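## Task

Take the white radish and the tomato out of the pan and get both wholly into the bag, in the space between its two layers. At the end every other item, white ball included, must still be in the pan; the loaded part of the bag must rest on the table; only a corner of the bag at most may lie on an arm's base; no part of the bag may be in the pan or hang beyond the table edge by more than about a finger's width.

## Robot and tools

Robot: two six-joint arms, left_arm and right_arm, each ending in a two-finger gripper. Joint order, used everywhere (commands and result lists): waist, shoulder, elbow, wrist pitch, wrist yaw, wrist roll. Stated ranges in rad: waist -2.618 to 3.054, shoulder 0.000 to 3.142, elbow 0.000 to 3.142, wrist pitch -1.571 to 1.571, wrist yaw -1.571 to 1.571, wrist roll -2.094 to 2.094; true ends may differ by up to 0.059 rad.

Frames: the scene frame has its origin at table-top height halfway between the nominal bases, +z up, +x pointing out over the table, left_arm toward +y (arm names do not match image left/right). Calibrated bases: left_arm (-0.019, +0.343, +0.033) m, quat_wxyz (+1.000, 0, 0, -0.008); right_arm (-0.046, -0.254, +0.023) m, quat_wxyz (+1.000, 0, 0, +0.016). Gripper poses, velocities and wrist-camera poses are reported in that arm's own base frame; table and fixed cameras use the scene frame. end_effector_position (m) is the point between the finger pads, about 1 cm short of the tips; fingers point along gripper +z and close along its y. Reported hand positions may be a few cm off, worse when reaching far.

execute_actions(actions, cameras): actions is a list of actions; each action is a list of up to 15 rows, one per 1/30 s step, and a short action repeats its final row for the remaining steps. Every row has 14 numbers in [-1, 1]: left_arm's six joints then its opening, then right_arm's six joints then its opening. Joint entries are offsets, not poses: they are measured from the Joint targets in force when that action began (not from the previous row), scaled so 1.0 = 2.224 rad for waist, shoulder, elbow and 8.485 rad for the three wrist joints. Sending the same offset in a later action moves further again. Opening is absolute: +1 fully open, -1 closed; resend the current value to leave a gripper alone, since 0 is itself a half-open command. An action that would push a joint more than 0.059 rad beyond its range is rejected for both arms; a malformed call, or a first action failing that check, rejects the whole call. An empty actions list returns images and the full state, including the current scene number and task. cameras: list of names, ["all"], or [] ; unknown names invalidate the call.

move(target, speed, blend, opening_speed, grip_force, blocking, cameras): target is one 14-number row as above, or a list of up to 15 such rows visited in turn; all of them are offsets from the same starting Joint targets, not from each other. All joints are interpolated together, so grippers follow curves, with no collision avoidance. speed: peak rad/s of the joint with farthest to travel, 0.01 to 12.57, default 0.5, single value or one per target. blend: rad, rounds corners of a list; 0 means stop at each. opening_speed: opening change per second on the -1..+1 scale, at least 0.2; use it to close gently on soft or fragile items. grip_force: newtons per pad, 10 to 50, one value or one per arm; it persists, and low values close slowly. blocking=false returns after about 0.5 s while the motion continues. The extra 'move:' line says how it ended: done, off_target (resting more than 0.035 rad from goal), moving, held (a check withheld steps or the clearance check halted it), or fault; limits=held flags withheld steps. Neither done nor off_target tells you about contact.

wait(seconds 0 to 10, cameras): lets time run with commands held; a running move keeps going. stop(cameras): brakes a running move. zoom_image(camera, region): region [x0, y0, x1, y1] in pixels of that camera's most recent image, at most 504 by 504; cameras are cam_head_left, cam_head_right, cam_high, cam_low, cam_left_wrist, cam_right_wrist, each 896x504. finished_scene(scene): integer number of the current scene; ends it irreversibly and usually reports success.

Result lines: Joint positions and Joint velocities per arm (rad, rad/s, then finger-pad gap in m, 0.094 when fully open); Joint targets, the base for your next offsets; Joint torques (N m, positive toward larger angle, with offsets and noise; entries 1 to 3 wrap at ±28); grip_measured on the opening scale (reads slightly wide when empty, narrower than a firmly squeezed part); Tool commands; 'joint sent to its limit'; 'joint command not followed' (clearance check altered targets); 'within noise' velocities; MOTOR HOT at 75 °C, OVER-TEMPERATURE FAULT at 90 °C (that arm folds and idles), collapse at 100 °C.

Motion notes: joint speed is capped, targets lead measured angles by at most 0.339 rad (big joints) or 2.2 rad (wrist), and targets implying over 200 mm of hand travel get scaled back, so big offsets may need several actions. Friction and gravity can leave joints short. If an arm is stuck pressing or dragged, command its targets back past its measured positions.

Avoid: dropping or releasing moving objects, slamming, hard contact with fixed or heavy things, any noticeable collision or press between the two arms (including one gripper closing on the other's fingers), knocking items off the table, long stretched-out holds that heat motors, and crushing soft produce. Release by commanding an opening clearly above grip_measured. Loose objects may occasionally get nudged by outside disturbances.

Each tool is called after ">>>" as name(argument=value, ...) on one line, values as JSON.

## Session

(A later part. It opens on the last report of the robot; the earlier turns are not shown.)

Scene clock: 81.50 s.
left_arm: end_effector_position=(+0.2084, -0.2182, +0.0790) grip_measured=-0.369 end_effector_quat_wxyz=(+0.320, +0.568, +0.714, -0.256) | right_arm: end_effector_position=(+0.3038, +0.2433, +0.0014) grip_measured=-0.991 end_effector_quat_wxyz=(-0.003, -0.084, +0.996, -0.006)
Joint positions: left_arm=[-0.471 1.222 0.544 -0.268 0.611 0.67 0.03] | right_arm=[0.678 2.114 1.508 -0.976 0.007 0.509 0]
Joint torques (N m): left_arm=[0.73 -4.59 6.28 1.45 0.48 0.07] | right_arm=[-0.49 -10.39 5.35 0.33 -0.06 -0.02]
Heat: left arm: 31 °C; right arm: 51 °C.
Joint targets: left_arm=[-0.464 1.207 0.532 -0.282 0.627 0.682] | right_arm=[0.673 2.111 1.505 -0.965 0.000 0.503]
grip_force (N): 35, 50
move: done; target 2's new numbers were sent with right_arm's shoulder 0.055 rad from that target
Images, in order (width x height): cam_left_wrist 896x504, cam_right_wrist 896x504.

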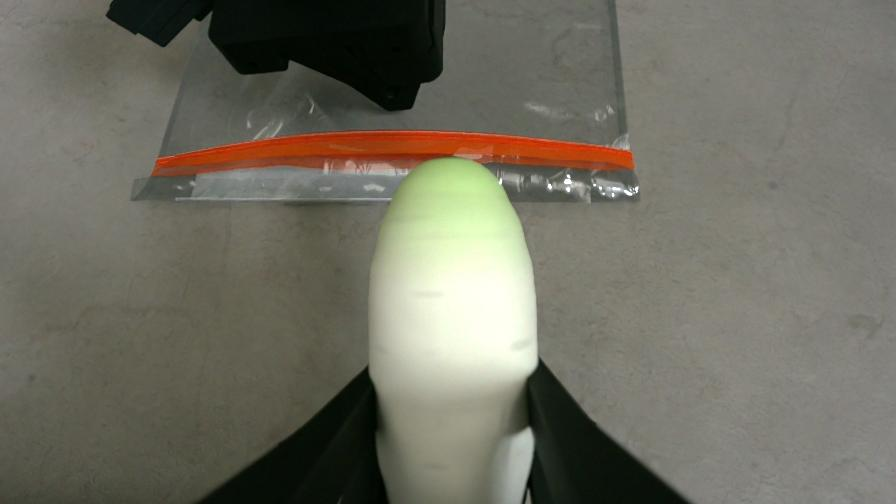

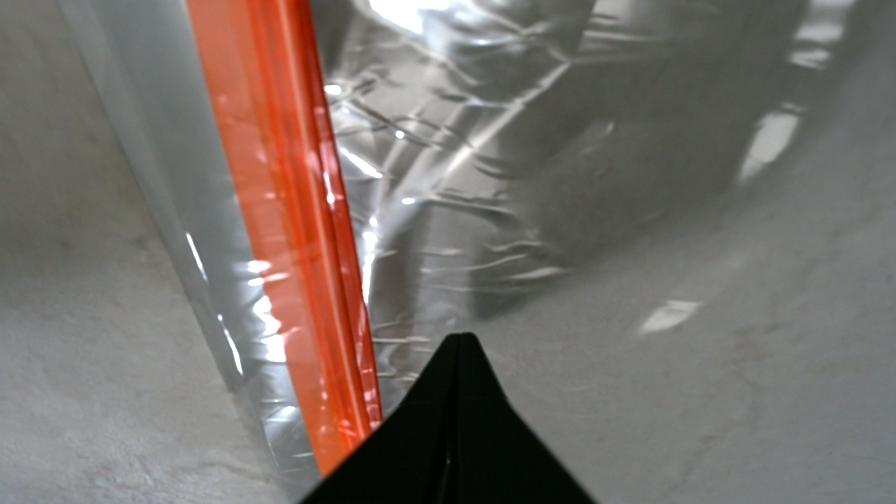

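>>> move(target=[[0,0,0,0,0,0,-0.55,0.0315,0.0234,0.081,-0.0141,0,0.0086,-1],[0,0,0,0,0,0,-0.55,0.0629,0.0764,0.1507,-0.0182,0,0.0169,-1]], speed=0.4, blend=[0.03,0], cameras=["cam_right_wrist","cam_left_wrist","cam_high"])

Scene clock: 83.40 s.
left_arm: end_effector_position=(+0.2076, -0.2181, +0.0787) grip_measured=-0.369 end_effector_quat_wxyz=(+0.318, +0.568, +0.714, -0.257) | right_arm: end_effector_position=(+0.3019, +0.3160, +0.0155) grip_measured=-0.991 end_effector_quat_wxyz=(+0.004, -0.086, +0.996, +0.000)
Joint positions: left_arm=[-0.471 1.222 0.544 -0.272 0.613 0.67 0.03] | right_arm=[0.811 2.265 1.813 -1.113 0.006 0.638 0]
Joint torques (N m): left_arm=[0.73 -4.55 6.27 1.49 0.45 0.06] | right_arm=[0.36 -10.09 8.46 0.21 -0.05 0.11]
Heat: left arm: 31 °C; right arm: 51 °C.
Joint targets: left_arm=[-0.464 1.207 0.532 -0.282 0.627 0.682] | right_arm=[0.813 2.281 1.840 -1.119 0.000 0.646]
grip_force (N): 35, 50
move: done
Images, in order (width x height): cam_high 896x504, cam_left_wrist 896x504, cam_right_wrist 896x504.

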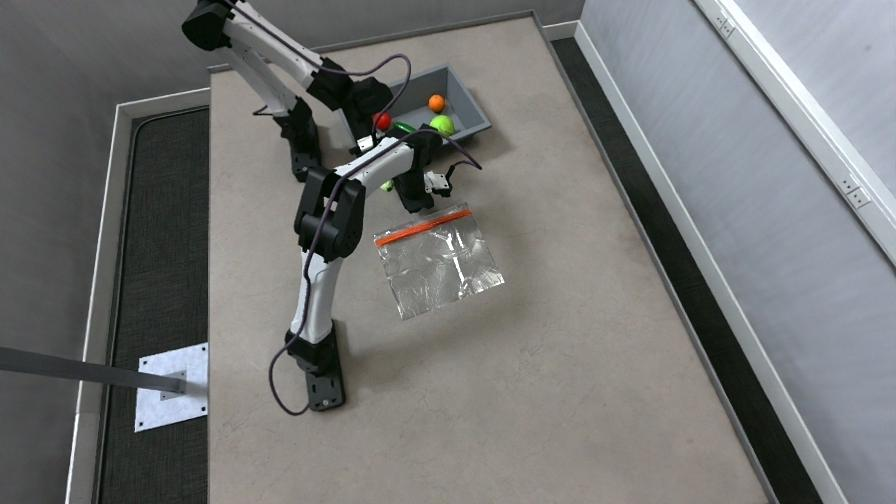

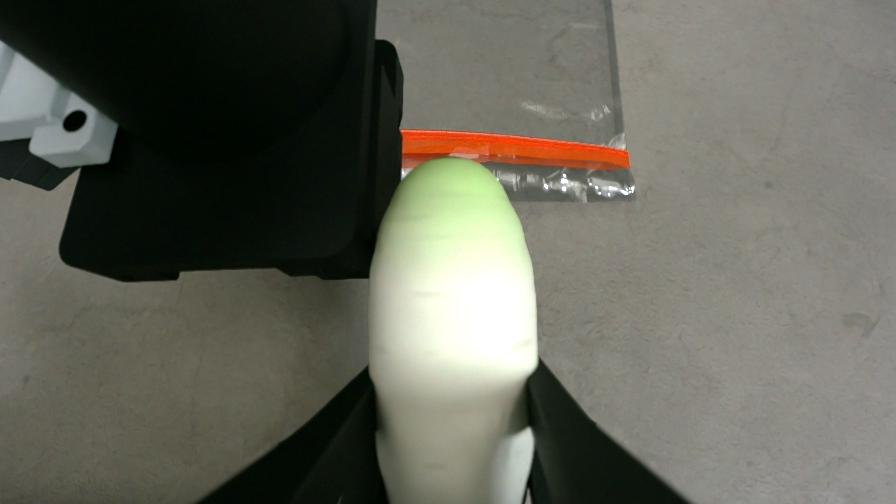

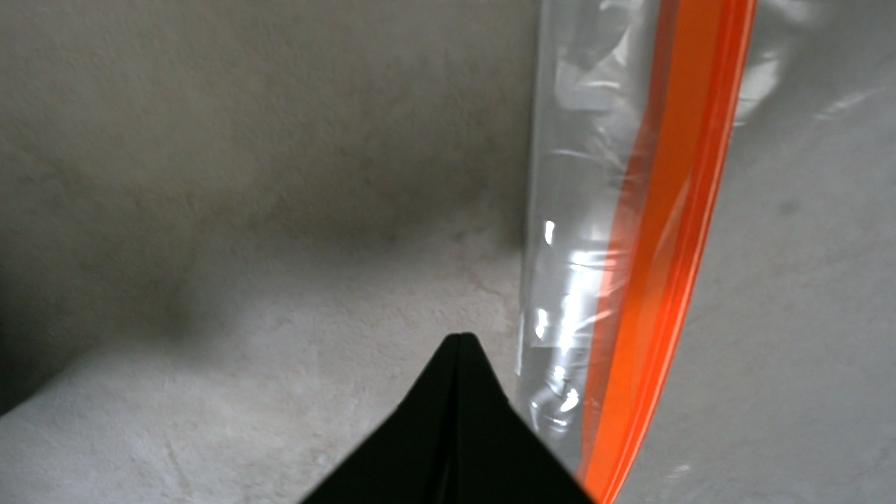

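>>> move(target=[[0,0,0,0,0,0,-0.55,0,0,0.0899,-0.0236,0,0,-1],[0,0,0,0,0,0,-0.55,-0.0656,-0.1039,-0.0809,-0.0072,0,-0.0172,-1],[0,0,0,0,0,0,-0.55,-0.0656,-0.0827,-0.1641,0.0213,0,-0.0172,-1],[0,0,0,0,0,0,-0.55,-0.027,-0.031,-0.0809,0.0128,0,-0.0072,-1]], speed=[0.6,0.6,0.4,0.3], blend=[0.05,0.05,0,0], cameras=["cam_right_wrist","cam_left_wrist","cam_high"])

Scene clock: 89.10 s.
left_arm: end_effector_position=(+0.2076, -0.2181, +0.0787) grip_measured=-0.369 end_effector_quat_wxyz=(+0.318, +0.568, +0.714, -0.257) | right_arm: end_effector_position=(+0.3044, +0.2820, +0.0003) grip_measured=-0.991 end_effector_quat_wxyz=(+0.004, -0.086, +0.996, +0.000)
Joint positions: left_arm=[-0.471 1.222 0.544 -0.272 0.613 0.67 0.03] | right_arm=[0.75 2.194 1.634 -1.005 0.006 0.577 0]
Joint torques (N m): left_arm=[0.68 -4.49 6.3 1.48 0.45 0.06] | right_arm=[0.36 -9.31 8.27 0.25 -0.04 0.21]
Heat: left arm: 31 °C; right arm: 51 °C.
Joint targets: left_arm=[-0.464 1.207 0.532 -0.282 0.627 0.682] | right_arm=[0.753 2.212 1.660 -1.011 0.000 0.585]
grip_force (N): 35, 50
move: done
Images, in order (width x height): cam_high 896x504, cam_left_wrist 896x504, cam_right_wrist 896x504.

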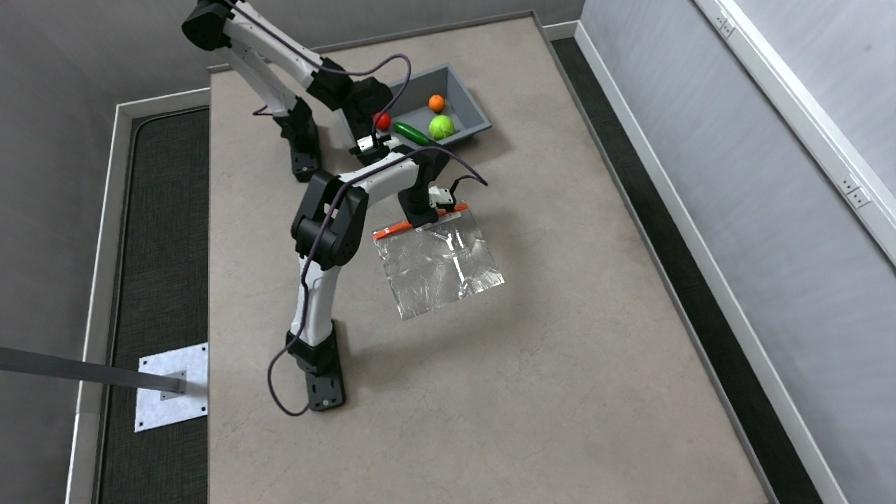

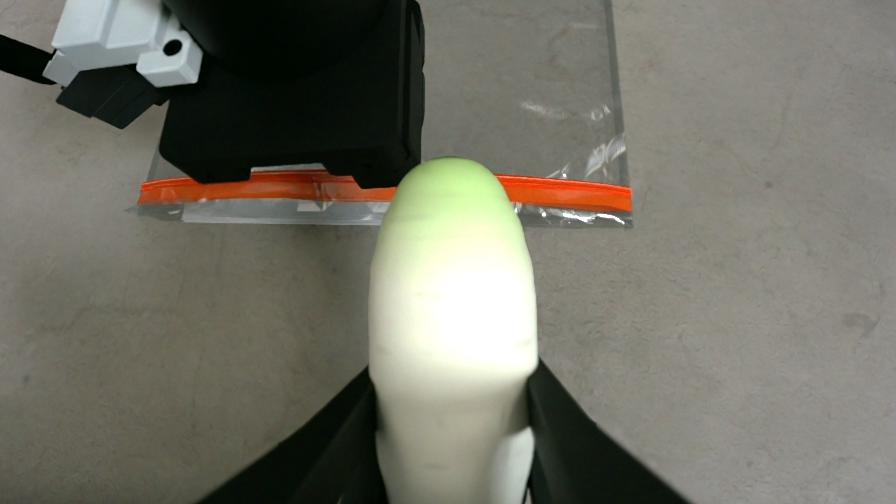

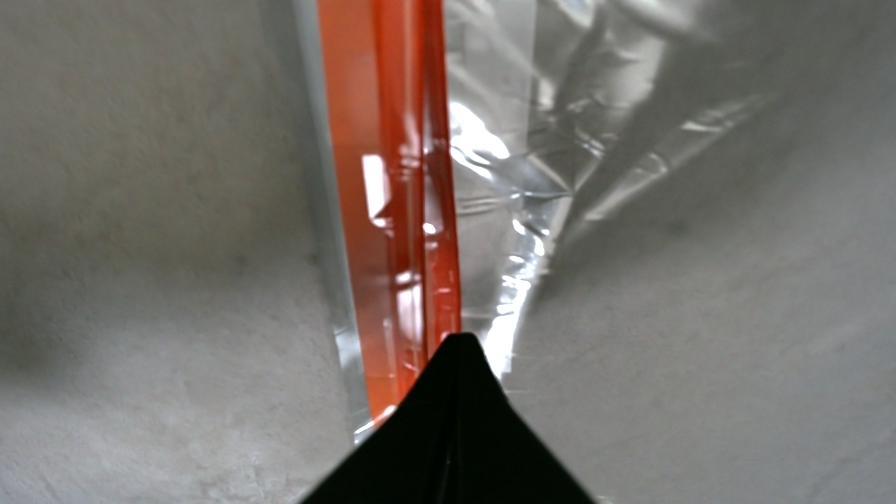

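>>> move(target=[[0.1124,0,0.054,0,0,0,-0.55,0,0,0,0,0,0,-1],[0.1124,0,0.054,0,0,0,-0.55,0.0378,0.0665,0.1124,-0.0126,0,0.0099,-1]], speed=0.4, blend=[0.05,0], cameras=["cam_right_wrist","cam_left_wrist","cam_high"])

Scene clock: 91.40 s.
left_arm: end_effector_position=(+0.2770, -0.1652, +0.1103) grip_measured=-0.369 end_effector_quat_wxyz=(+0.384, +0.480, +0.762, -0.204) | right_arm: end_effector_position=(+0.3032, +0.3333, +0.0004) grip_measured=-0.991 end_effector_quat_wxyz=(+0.003, -0.087, +0.996, -0.001)
Joint positions: left_arm=[-0.221 1.222 0.631 -0.275 0.616 0.67 0.03] | right_arm=[0.835 2.341 1.883 -1.111 0.006 0.661 0]
Joint torques (N m): left_arm=[0.7 -4.85 9.89 1.65 0.41 0.05] | right_arm=[0.29 -10.35 8.46 0.27 -0.05 0.16]
Heat: left arm: 31 °C; right arm: 50 °C.
Joint targets: left_arm=[-0.214 1.207 0.652 -0.282 0.627 0.682] | right_arm=[0.837 2.359 1.910 -1.118 0.000 0.669]
grip_force (N): 35, 50
move: done
Images, in order (width x height): cam_high 896x504, cam_left_wrist 896x504, cam_right_wrist 896x504.

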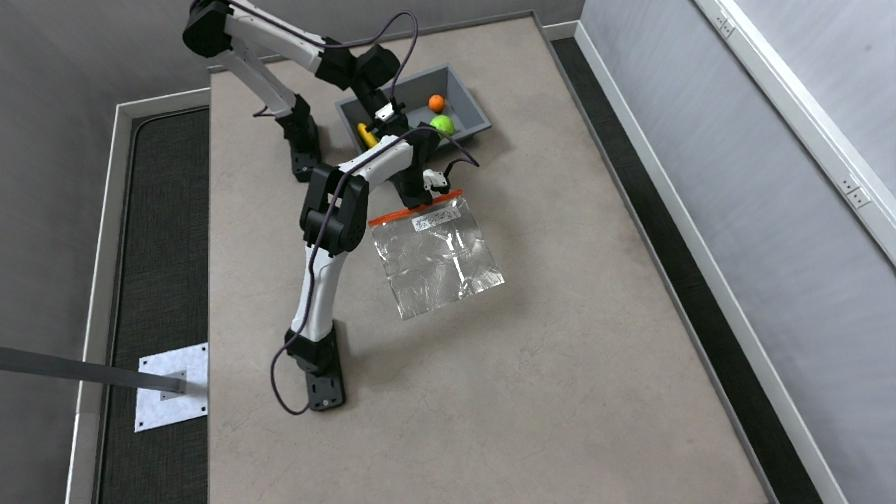

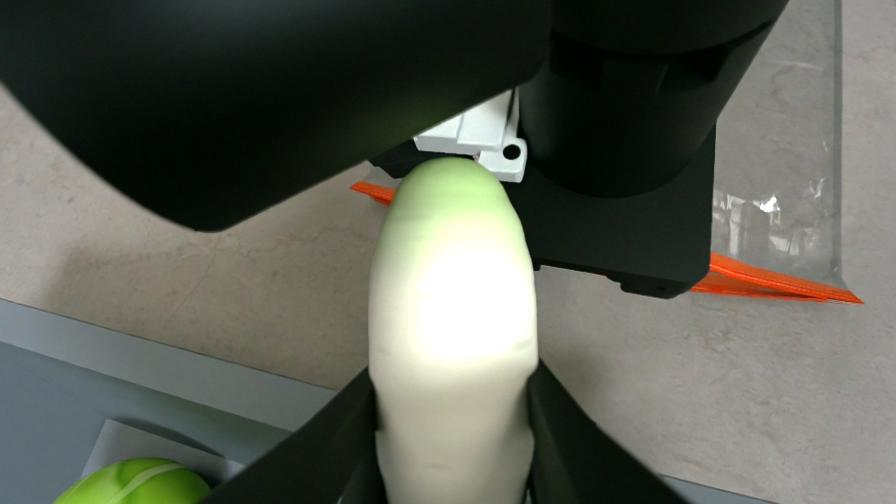

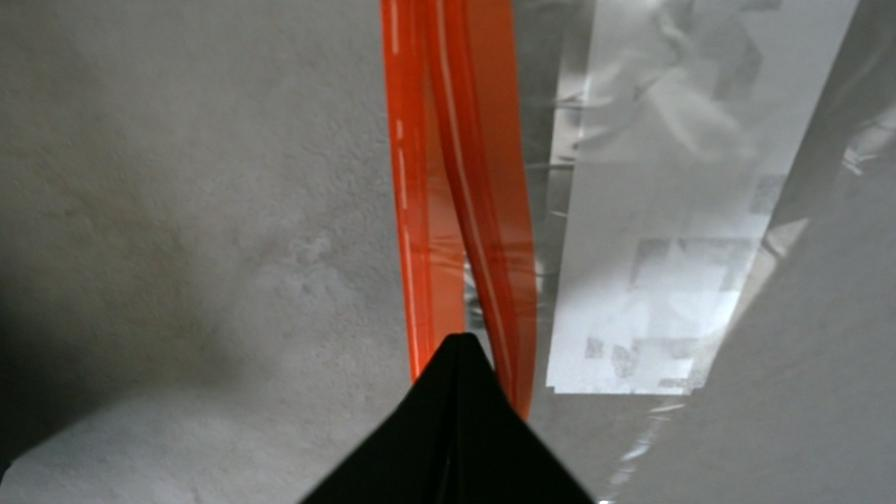

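>>> move(target=[[0.135,0,0.045,0,0,0,-0.55,0,0,0.0764,-0.02,0,0,-1],[0.135,0,0.045,0,0,0,-0.55,-0.0292,0.0782,0.2219,-0.0376,0,-0.007,-1],[0.135,0,0.045,0,0,0,-0.55,-0.0292,0.0782,0.2219,-0.0376,0,-0.007,-0.45],[0.135,0,0.045,0,0,0,-0.55,-0.0292,0.0782,0.1401,-0.0163,0,-0.007,-0.45]], speed=0.5, blend=[0.03,0,0,0], cameras=["cam_right_wrist","cam_left_wrist","cam_high"])

>>> zoom_image(camera="cam_right_wrist", region=[340, 150, 640, 450])

Scene clock: 95.93 s.
left_arm: end_effector_position=(+0.3365, -0.0737, +0.1492) grip_measured=-0.369 end_effector_quat_wxyz=(+0.449, +0.368, +0.805, -0.124) | right_arm: end_effector_position=(+0.3495, +0.3406, +0.0044) grip_measured=-0.451 end_effector_quat_wxyz=(+0.004, -0.079, +0.997, +0.000)
Joint positions: left_arm=[0.081 1.222 0.731 -0.277 0.618 0.67 0.03] | right_arm=[0.775 2.521 2.223 -1.267 0.006 0.616 0.026]
Joint torques (N m): left_arm=[0.54 -5.05 10.18 1.79 0.36 0.05] | right_arm=[-0.18 -12.03 5.86 0.3 -0.04 -0.03]
Heat: left arm: 32 °C; right arm: 49 °C.
Joint targets: left_arm=[0.086 1.207 0.752 -0.282 0.627 0.682] | right_arm=[0.772 2.533 2.222 -1.256 0.000 0.609]
grip_force (N): 35, 50
move: done
Images, in order (width x height): cam_high 896x504, cam_left_wrist 896x504, cam_right_wrist 896x504.

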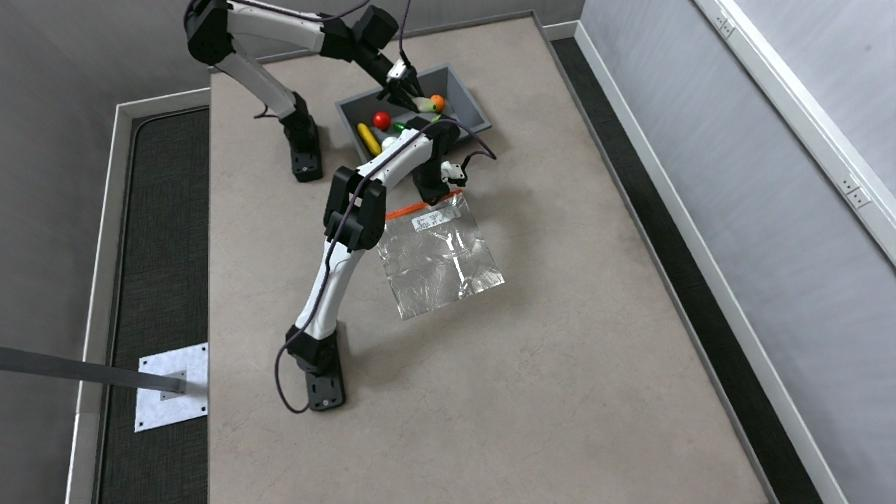

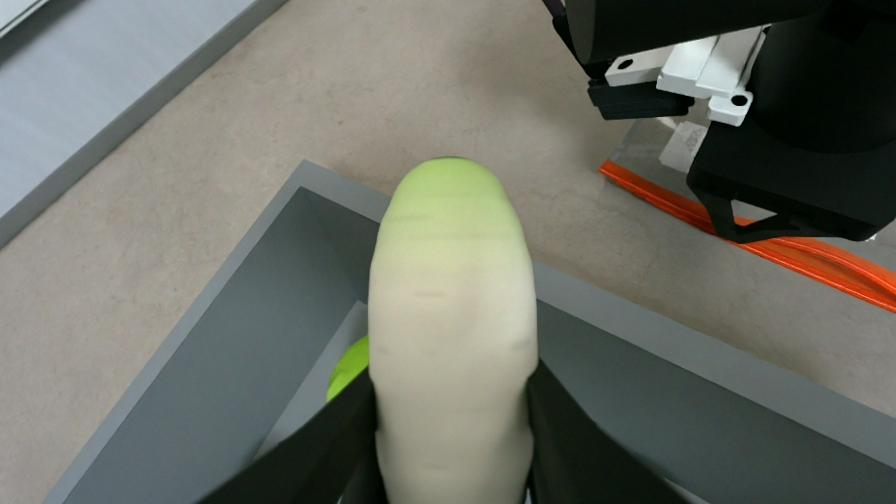

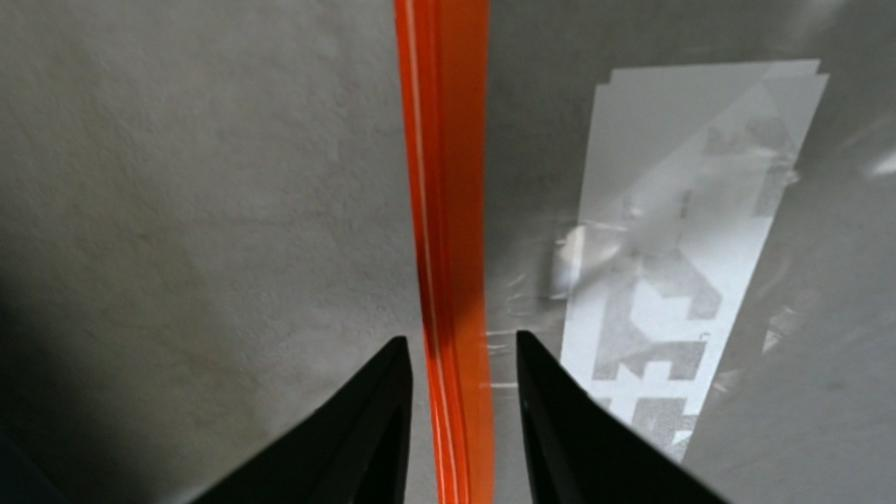

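Scaled by 1.680 from the camera's 896x504 image, which has a finer 1280x720 frame.

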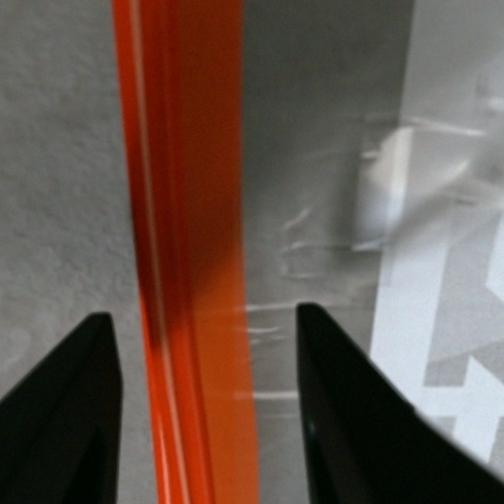

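>>> zoom_image(camera="cam_left_wrist", region=[580, 100, 896, 330])

>>> zoom_image(camera="cam_high", region=[370, 160, 490, 240])

Scaled by 1.595 from the camera's 896x504 image, which has a finer 1280x720 frame.

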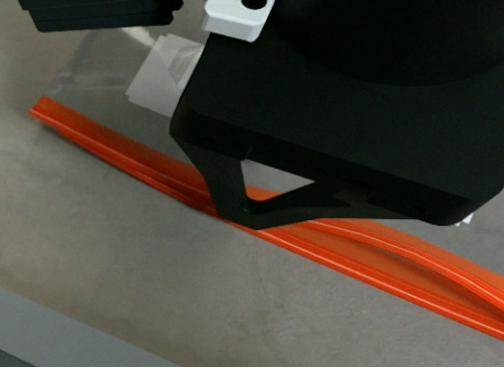

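Scaled by 4.200 from the camera's 896x504 image, which has a finer 1280x720 frame.

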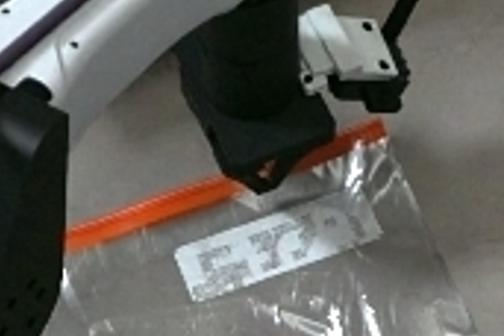

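>>> move(target=[[0,0,0,0,0,0,-0.55,0.009,-0.0409,-0.0836,0.0104,0,0.0013,-0.45],[0,0,0,0,0,0,-0.55,0.009,-0.0409,-0.0836,0.0104,0,0.0013,-1],[0,0,0,0,0,0,-0.55,0.009,-0.0409,-0.0162,-0.0073,0,0.0013,-1]], speed=0.3, cameras=["cam_right_wrist","cam_left_wrist","cam_high"])

>>> zoom_image(camera="cam_right_wrist", region=[340, 150, 640, 450])

Scene clock: 99.50 s.
left_arm: end_effector_position=(+0.3365, -0.0737, +0.1492) grip_measured=-0.369 end_effector_quat_wxyz=(+0.449, +0.368, +0.805, -0.124) | right_arm: end_effector_position=(+0.3312, +0.3299, +0.0176) grip_measured=-0.990 end_effector_quat_wxyz=(-0.011, -0.085, +0.996, -0.016)
Joint positions: left_arm=[0.081 1.222 0.731 -0.277 0.618 0.67 0.03] | right_arm=[0.787 2.46 2.162 -1.31 0.009 0.616 0]
Joint torques (N m): left_arm=[0.53 -5.07 10.19 1.79 0.37 0.04] | right_arm=[0.57 -14.17 8.23 0.1 -0.08 0.1]
Heat: left arm: 32 °C; right arm: 50 °C.
Joint targets: left_arm=[0.086 1.207 0.752 -0.282 0.627 0.682] | right_arm=[0.792 2.442 2.186 -1.318 0.000 0.620]
grip_force (N): 35, 50
move: done
Images, in order (width x height): cam_high 896x504, cam_left_wrist 896x504, cam_right_wrist 896x504.

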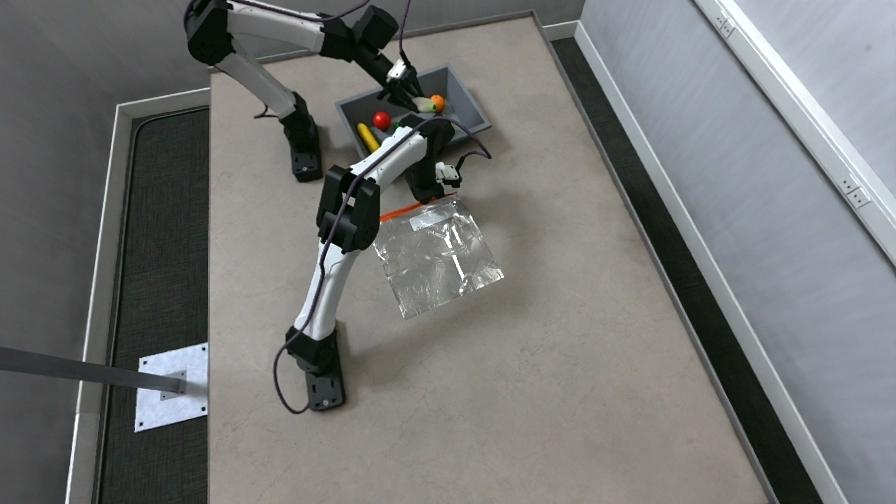

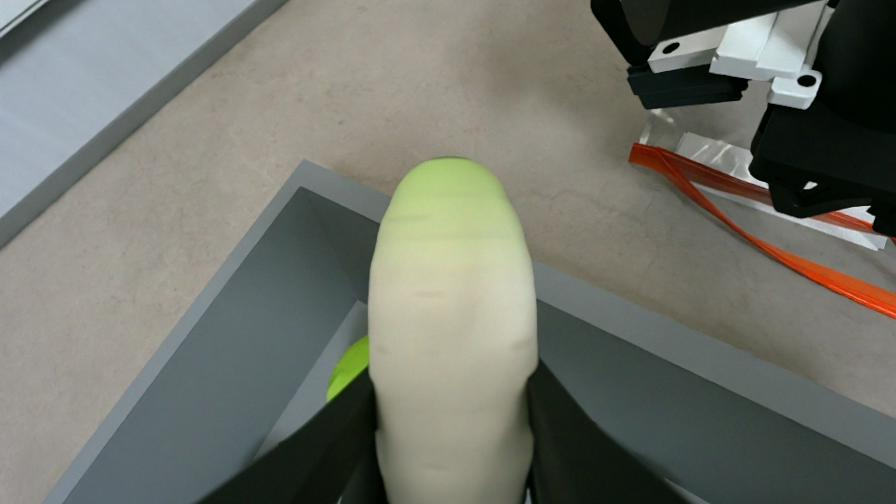

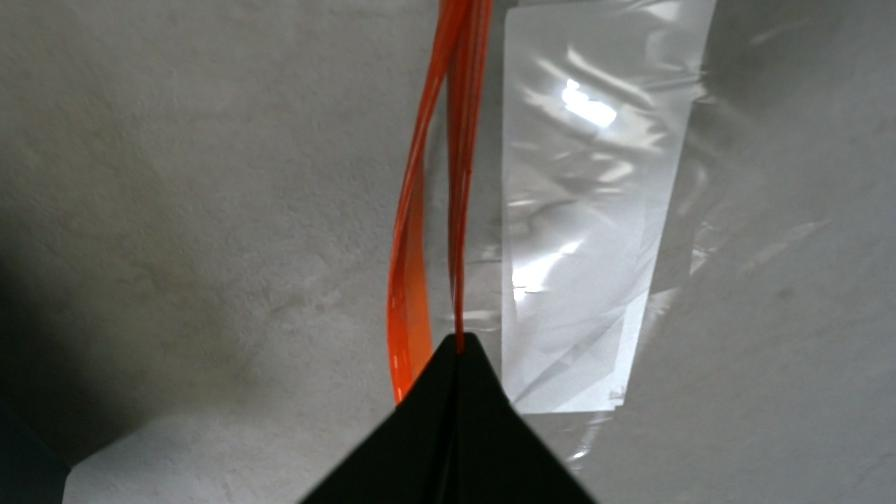

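Scaled by 1.680 from the camera's 896x504 image, which has a finer 1280x720 frame.

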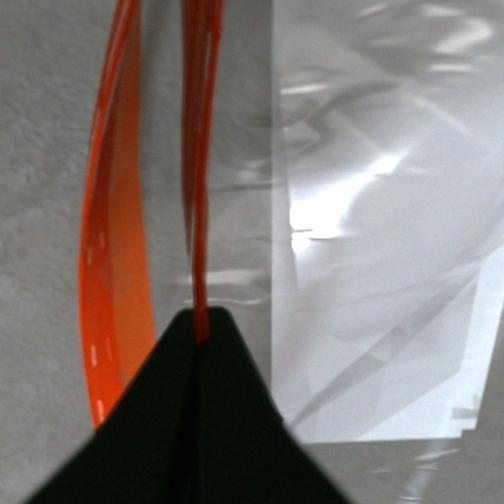

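>>> move(target=[[0,0,0,0,0,0,-0.55,-0.0616,-0.1088,-0.154,0.0174,0,-0.0159,-1],[-0.4613,-0.1066,-0.1448,0.012,-0.0739,-0.079,-0.55,-0.0616,-0.1088,-0.154,0.0174,0,-0.0159,-1]], speed=[0.35,0.8], blend=[0.05,0], cameras=["all"])

>>> zoom_image(camera="cam_low", region=[360, 200, 600, 350])

>>> zoom_image(camera="cam_head_left", region=[300, 200, 500, 370])

Scene clock: 104.57 s.
left_arm: end_effector_position=(+0.1757, -0.2424, +0.0933) grip_measured=-0.369 end_effector_quat_wxyz=(+0.364, +0.424, +0.808, -0.186) | right_arm: end_effector_position=(+0.3421, +0.2627, +0.0270) grip_measured=-0.990 end_effector_quat_wxyz=(-0.006, -0.082, +0.997, -0.008)
Joint positions: left_arm=[-0.934 0.982 0.442 -0.188 0.017 0.025 0.03] | right_arm=[0.658 2.258 1.849 -1.181 0.007 0.493 0]
Joint torques (N m): left_arm=[-0.29 -3.06 7.06 2.16 -0.12 -0.17] | right_arm=[-0.23 -16.47 5.39 0.33 -0.06 -0.03]
Heat: left arm: 32 °C; right arm: 52 °C.
Joint targets: left_arm=[-0.940 0.970 0.430 -0.180 0.000 0.012] | right_arm=[0.655 2.201 1.843 -1.170 0.000 0.485]
grip_force (N): 35, 50
move: off_target (right_arm); right_arm: the shoulder is farthest, 0.059 rad from its target

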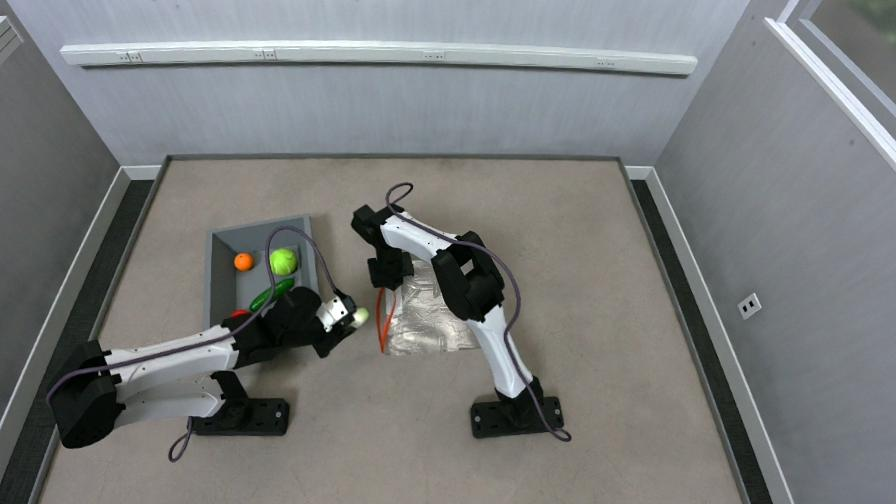

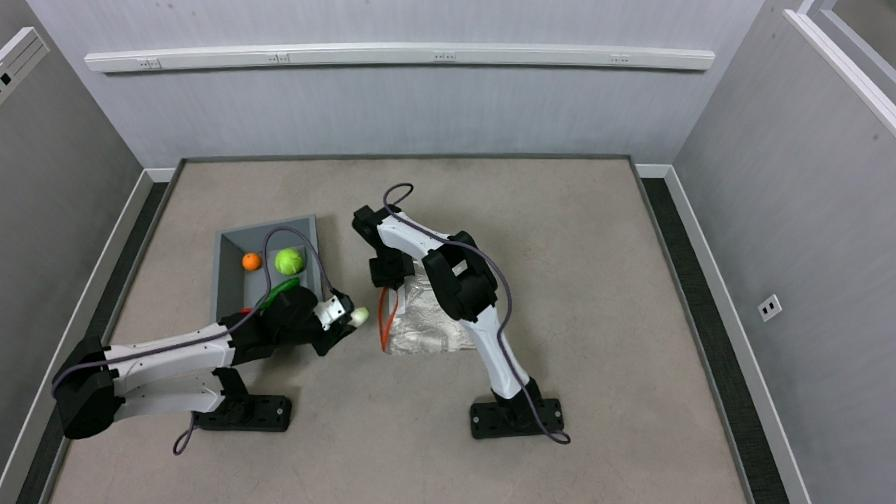

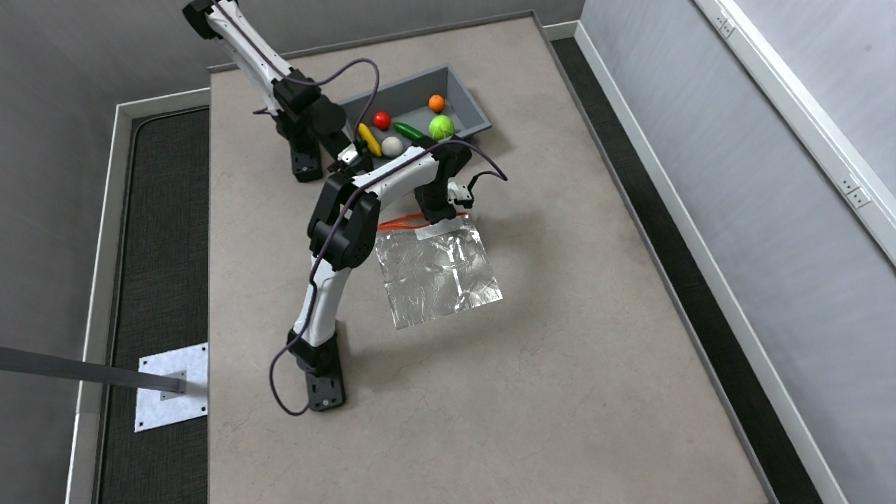

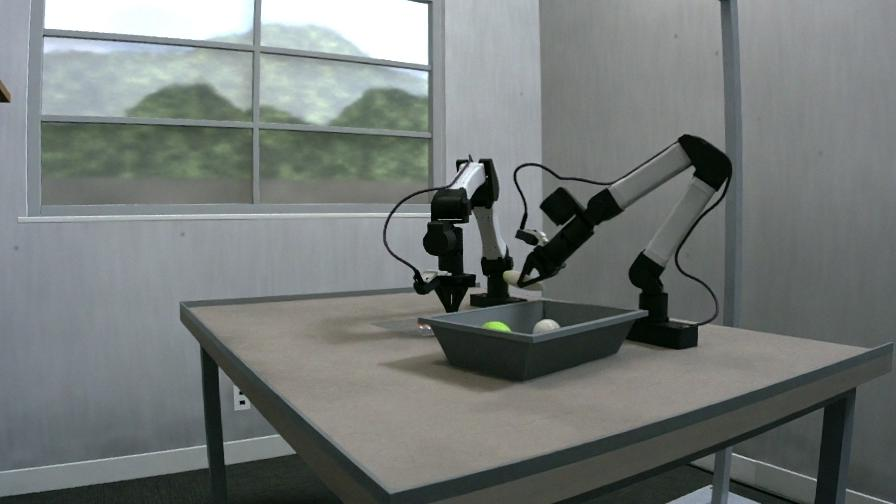

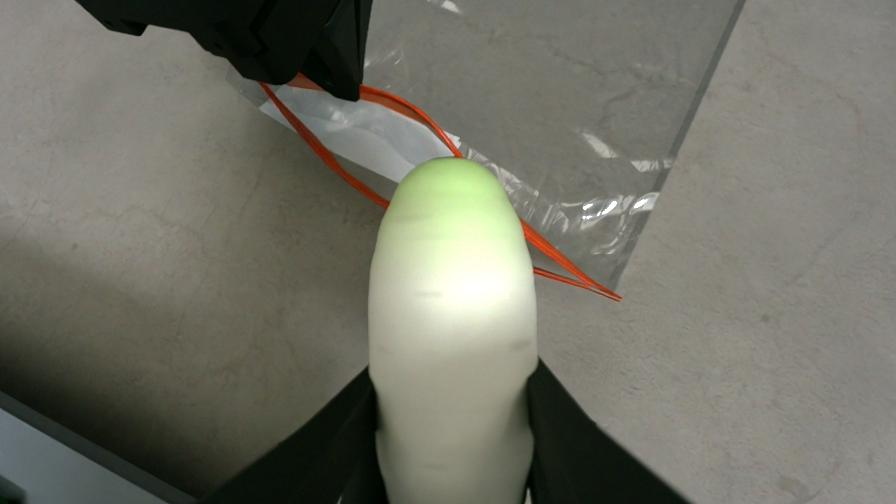

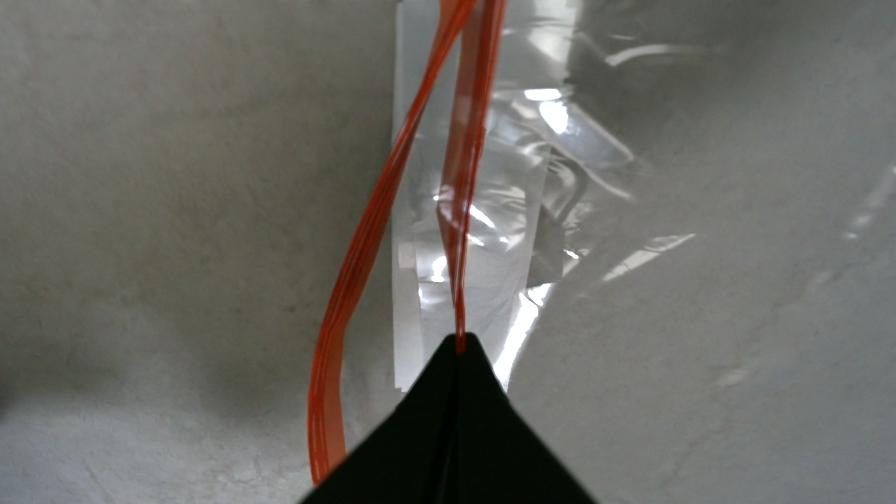

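Scaled by 2.100 from the camera's 896x504 image, which has a finer 1280x720 frame.

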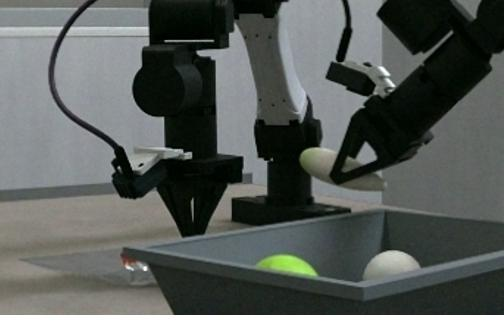

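Scaled by 2.520 from the camera's 896x504 image, which has a finer 1280x720 frame.

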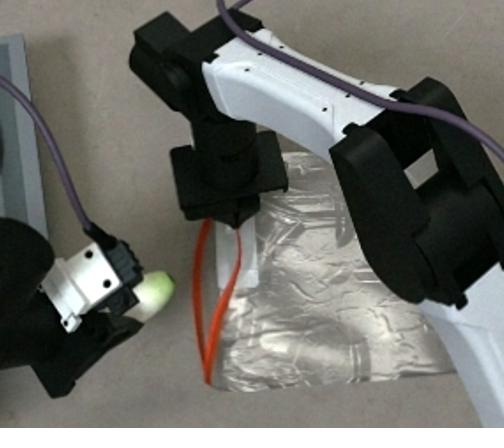

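>>> move(target=[[0.0481,0.1718,-0.0719,0.0619,0.0042,0.0042,-0.55,0,0,0.063,-0.0165,0,0,-1],[0.0459,0.25,-0.0585,0.0788,0.0041,0.0039,-0.55,0,0,0.063,-0.0165,0,0,-1]], speed=[0.5,0.3], blend=[0.03,0], cameras=["all"])

>>> zoom_image(camera="cam_low", region=[360, 200, 600, 350])

>>> zoom_image(camera="cam_head_left", region=[300, 200, 500, 370])

Scene clock: 108.13 s.
left_arm: end_effector_position=(+0.2257, -0.2660, +0.0260) grip_measured=-0.367 end_effector_quat_wxyz=(+0.409, +0.392, +0.801, -0.195) | right_arm: end_effector_position=(+0.3417, +0.2624, +0.0542) grip_measured=-0.990 end_effector_quat_wxyz=(-0.012, -0.082, +0.996, -0.012)
Joint positions: left_arm=[-0.846 1.499 0.313 0.556 0.043 0.043 0.03] | right_arm=[0.658 2.258 1.957 -1.304 0.007 0.493 0]
Joint torques (N m): left_arm=[0.77 -2.43 4.57 1.44 -0.05 0.01] | right_arm=[-0.24 -16.53 8.44 0.13 -0.07 -0.03]
Heat: left arm: 32 °C; right arm: 54 °C.
Joint targets: left_arm=[-0.838 1.526 0.300 0.488 0.035 0.045] | right_arm=[0.655 2.201 1.984 -1.310 0.000 0.486]
grip_force (N): 35, 50
move: off_target (left_arm, right_arm); left_arm: the wrist pitch is farthest, 0.067 rad from its target; right_arm: the shoulder is farthest, 0.057 rad from its target

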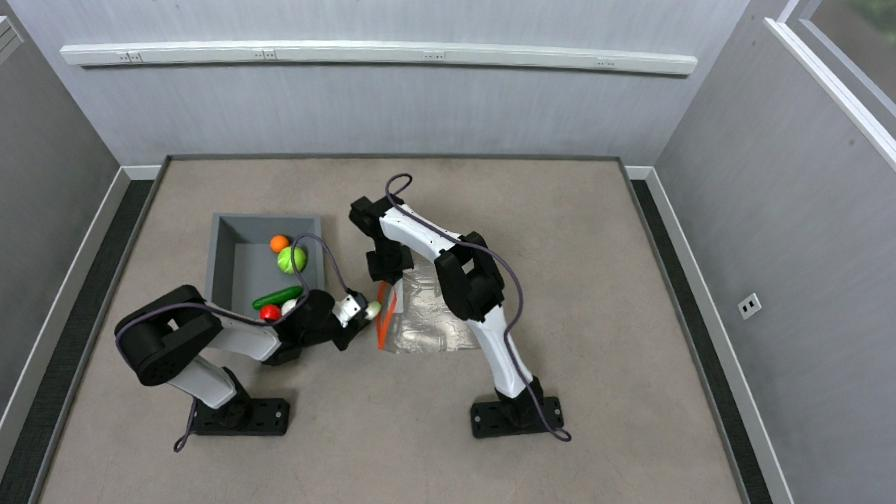

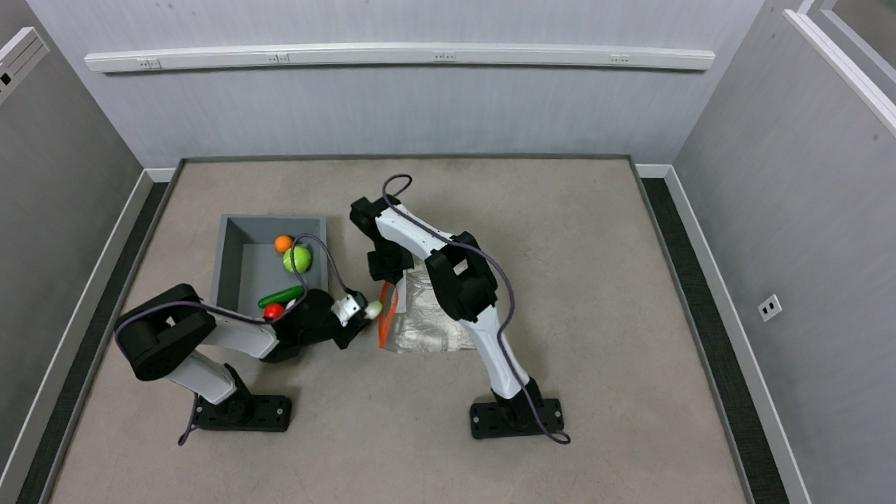

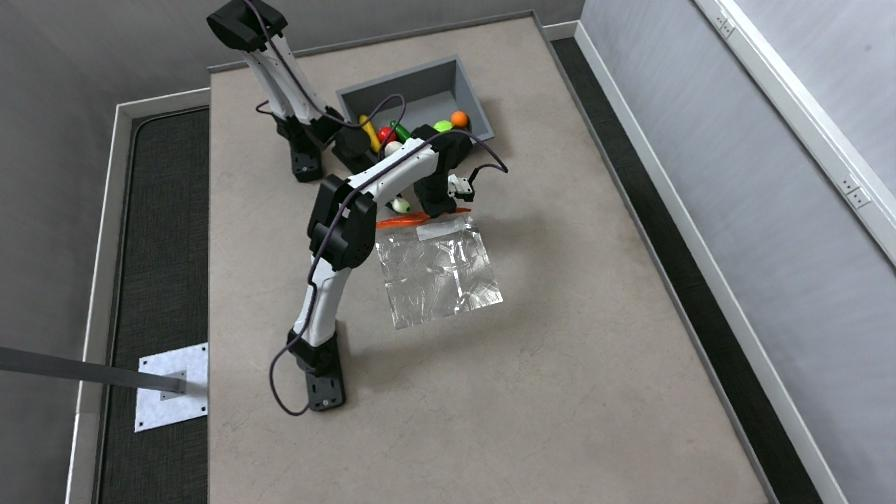

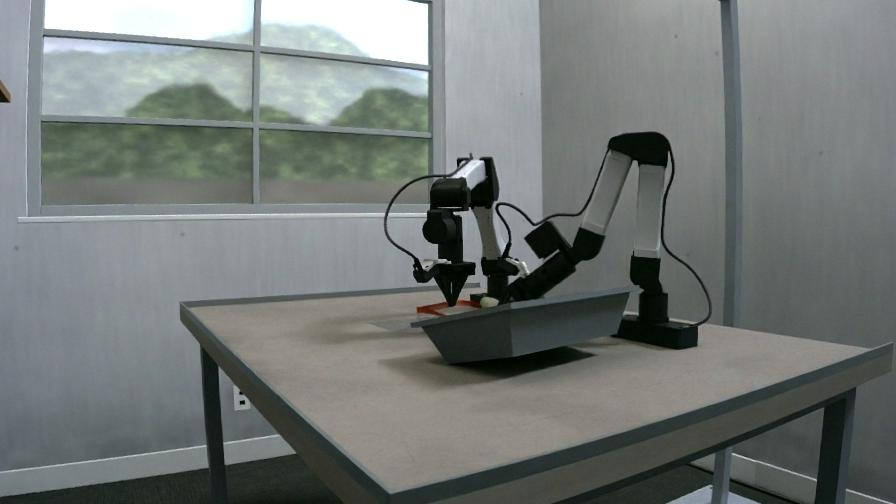

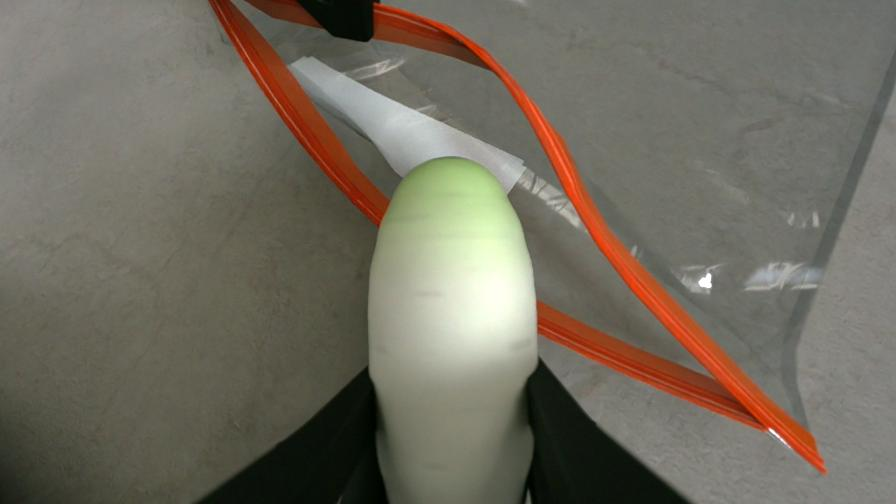

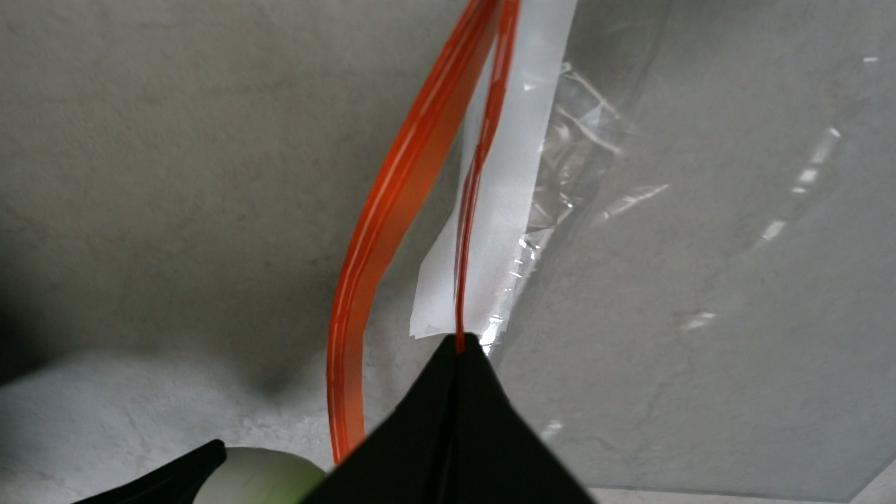

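Scaled by 2.100 from the camera's 896x504 image, which has a finer 1280x720 frame.

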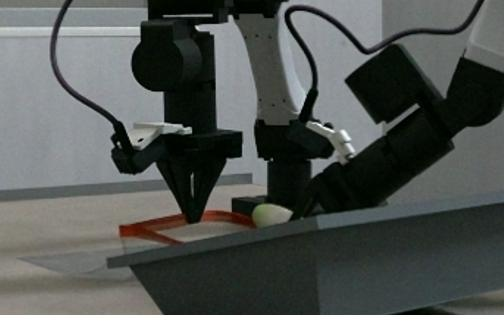

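Scaled by 2.520 from the camera's 896x504 image, which has a finer 1280x720 frame.

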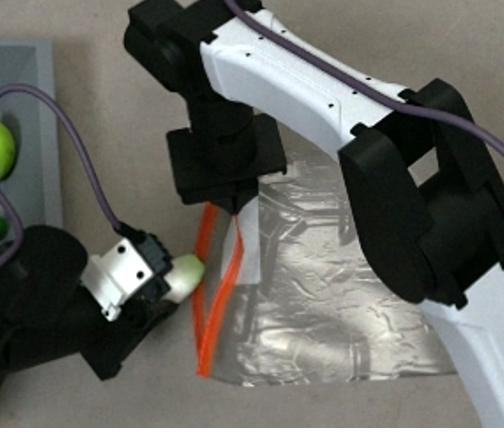

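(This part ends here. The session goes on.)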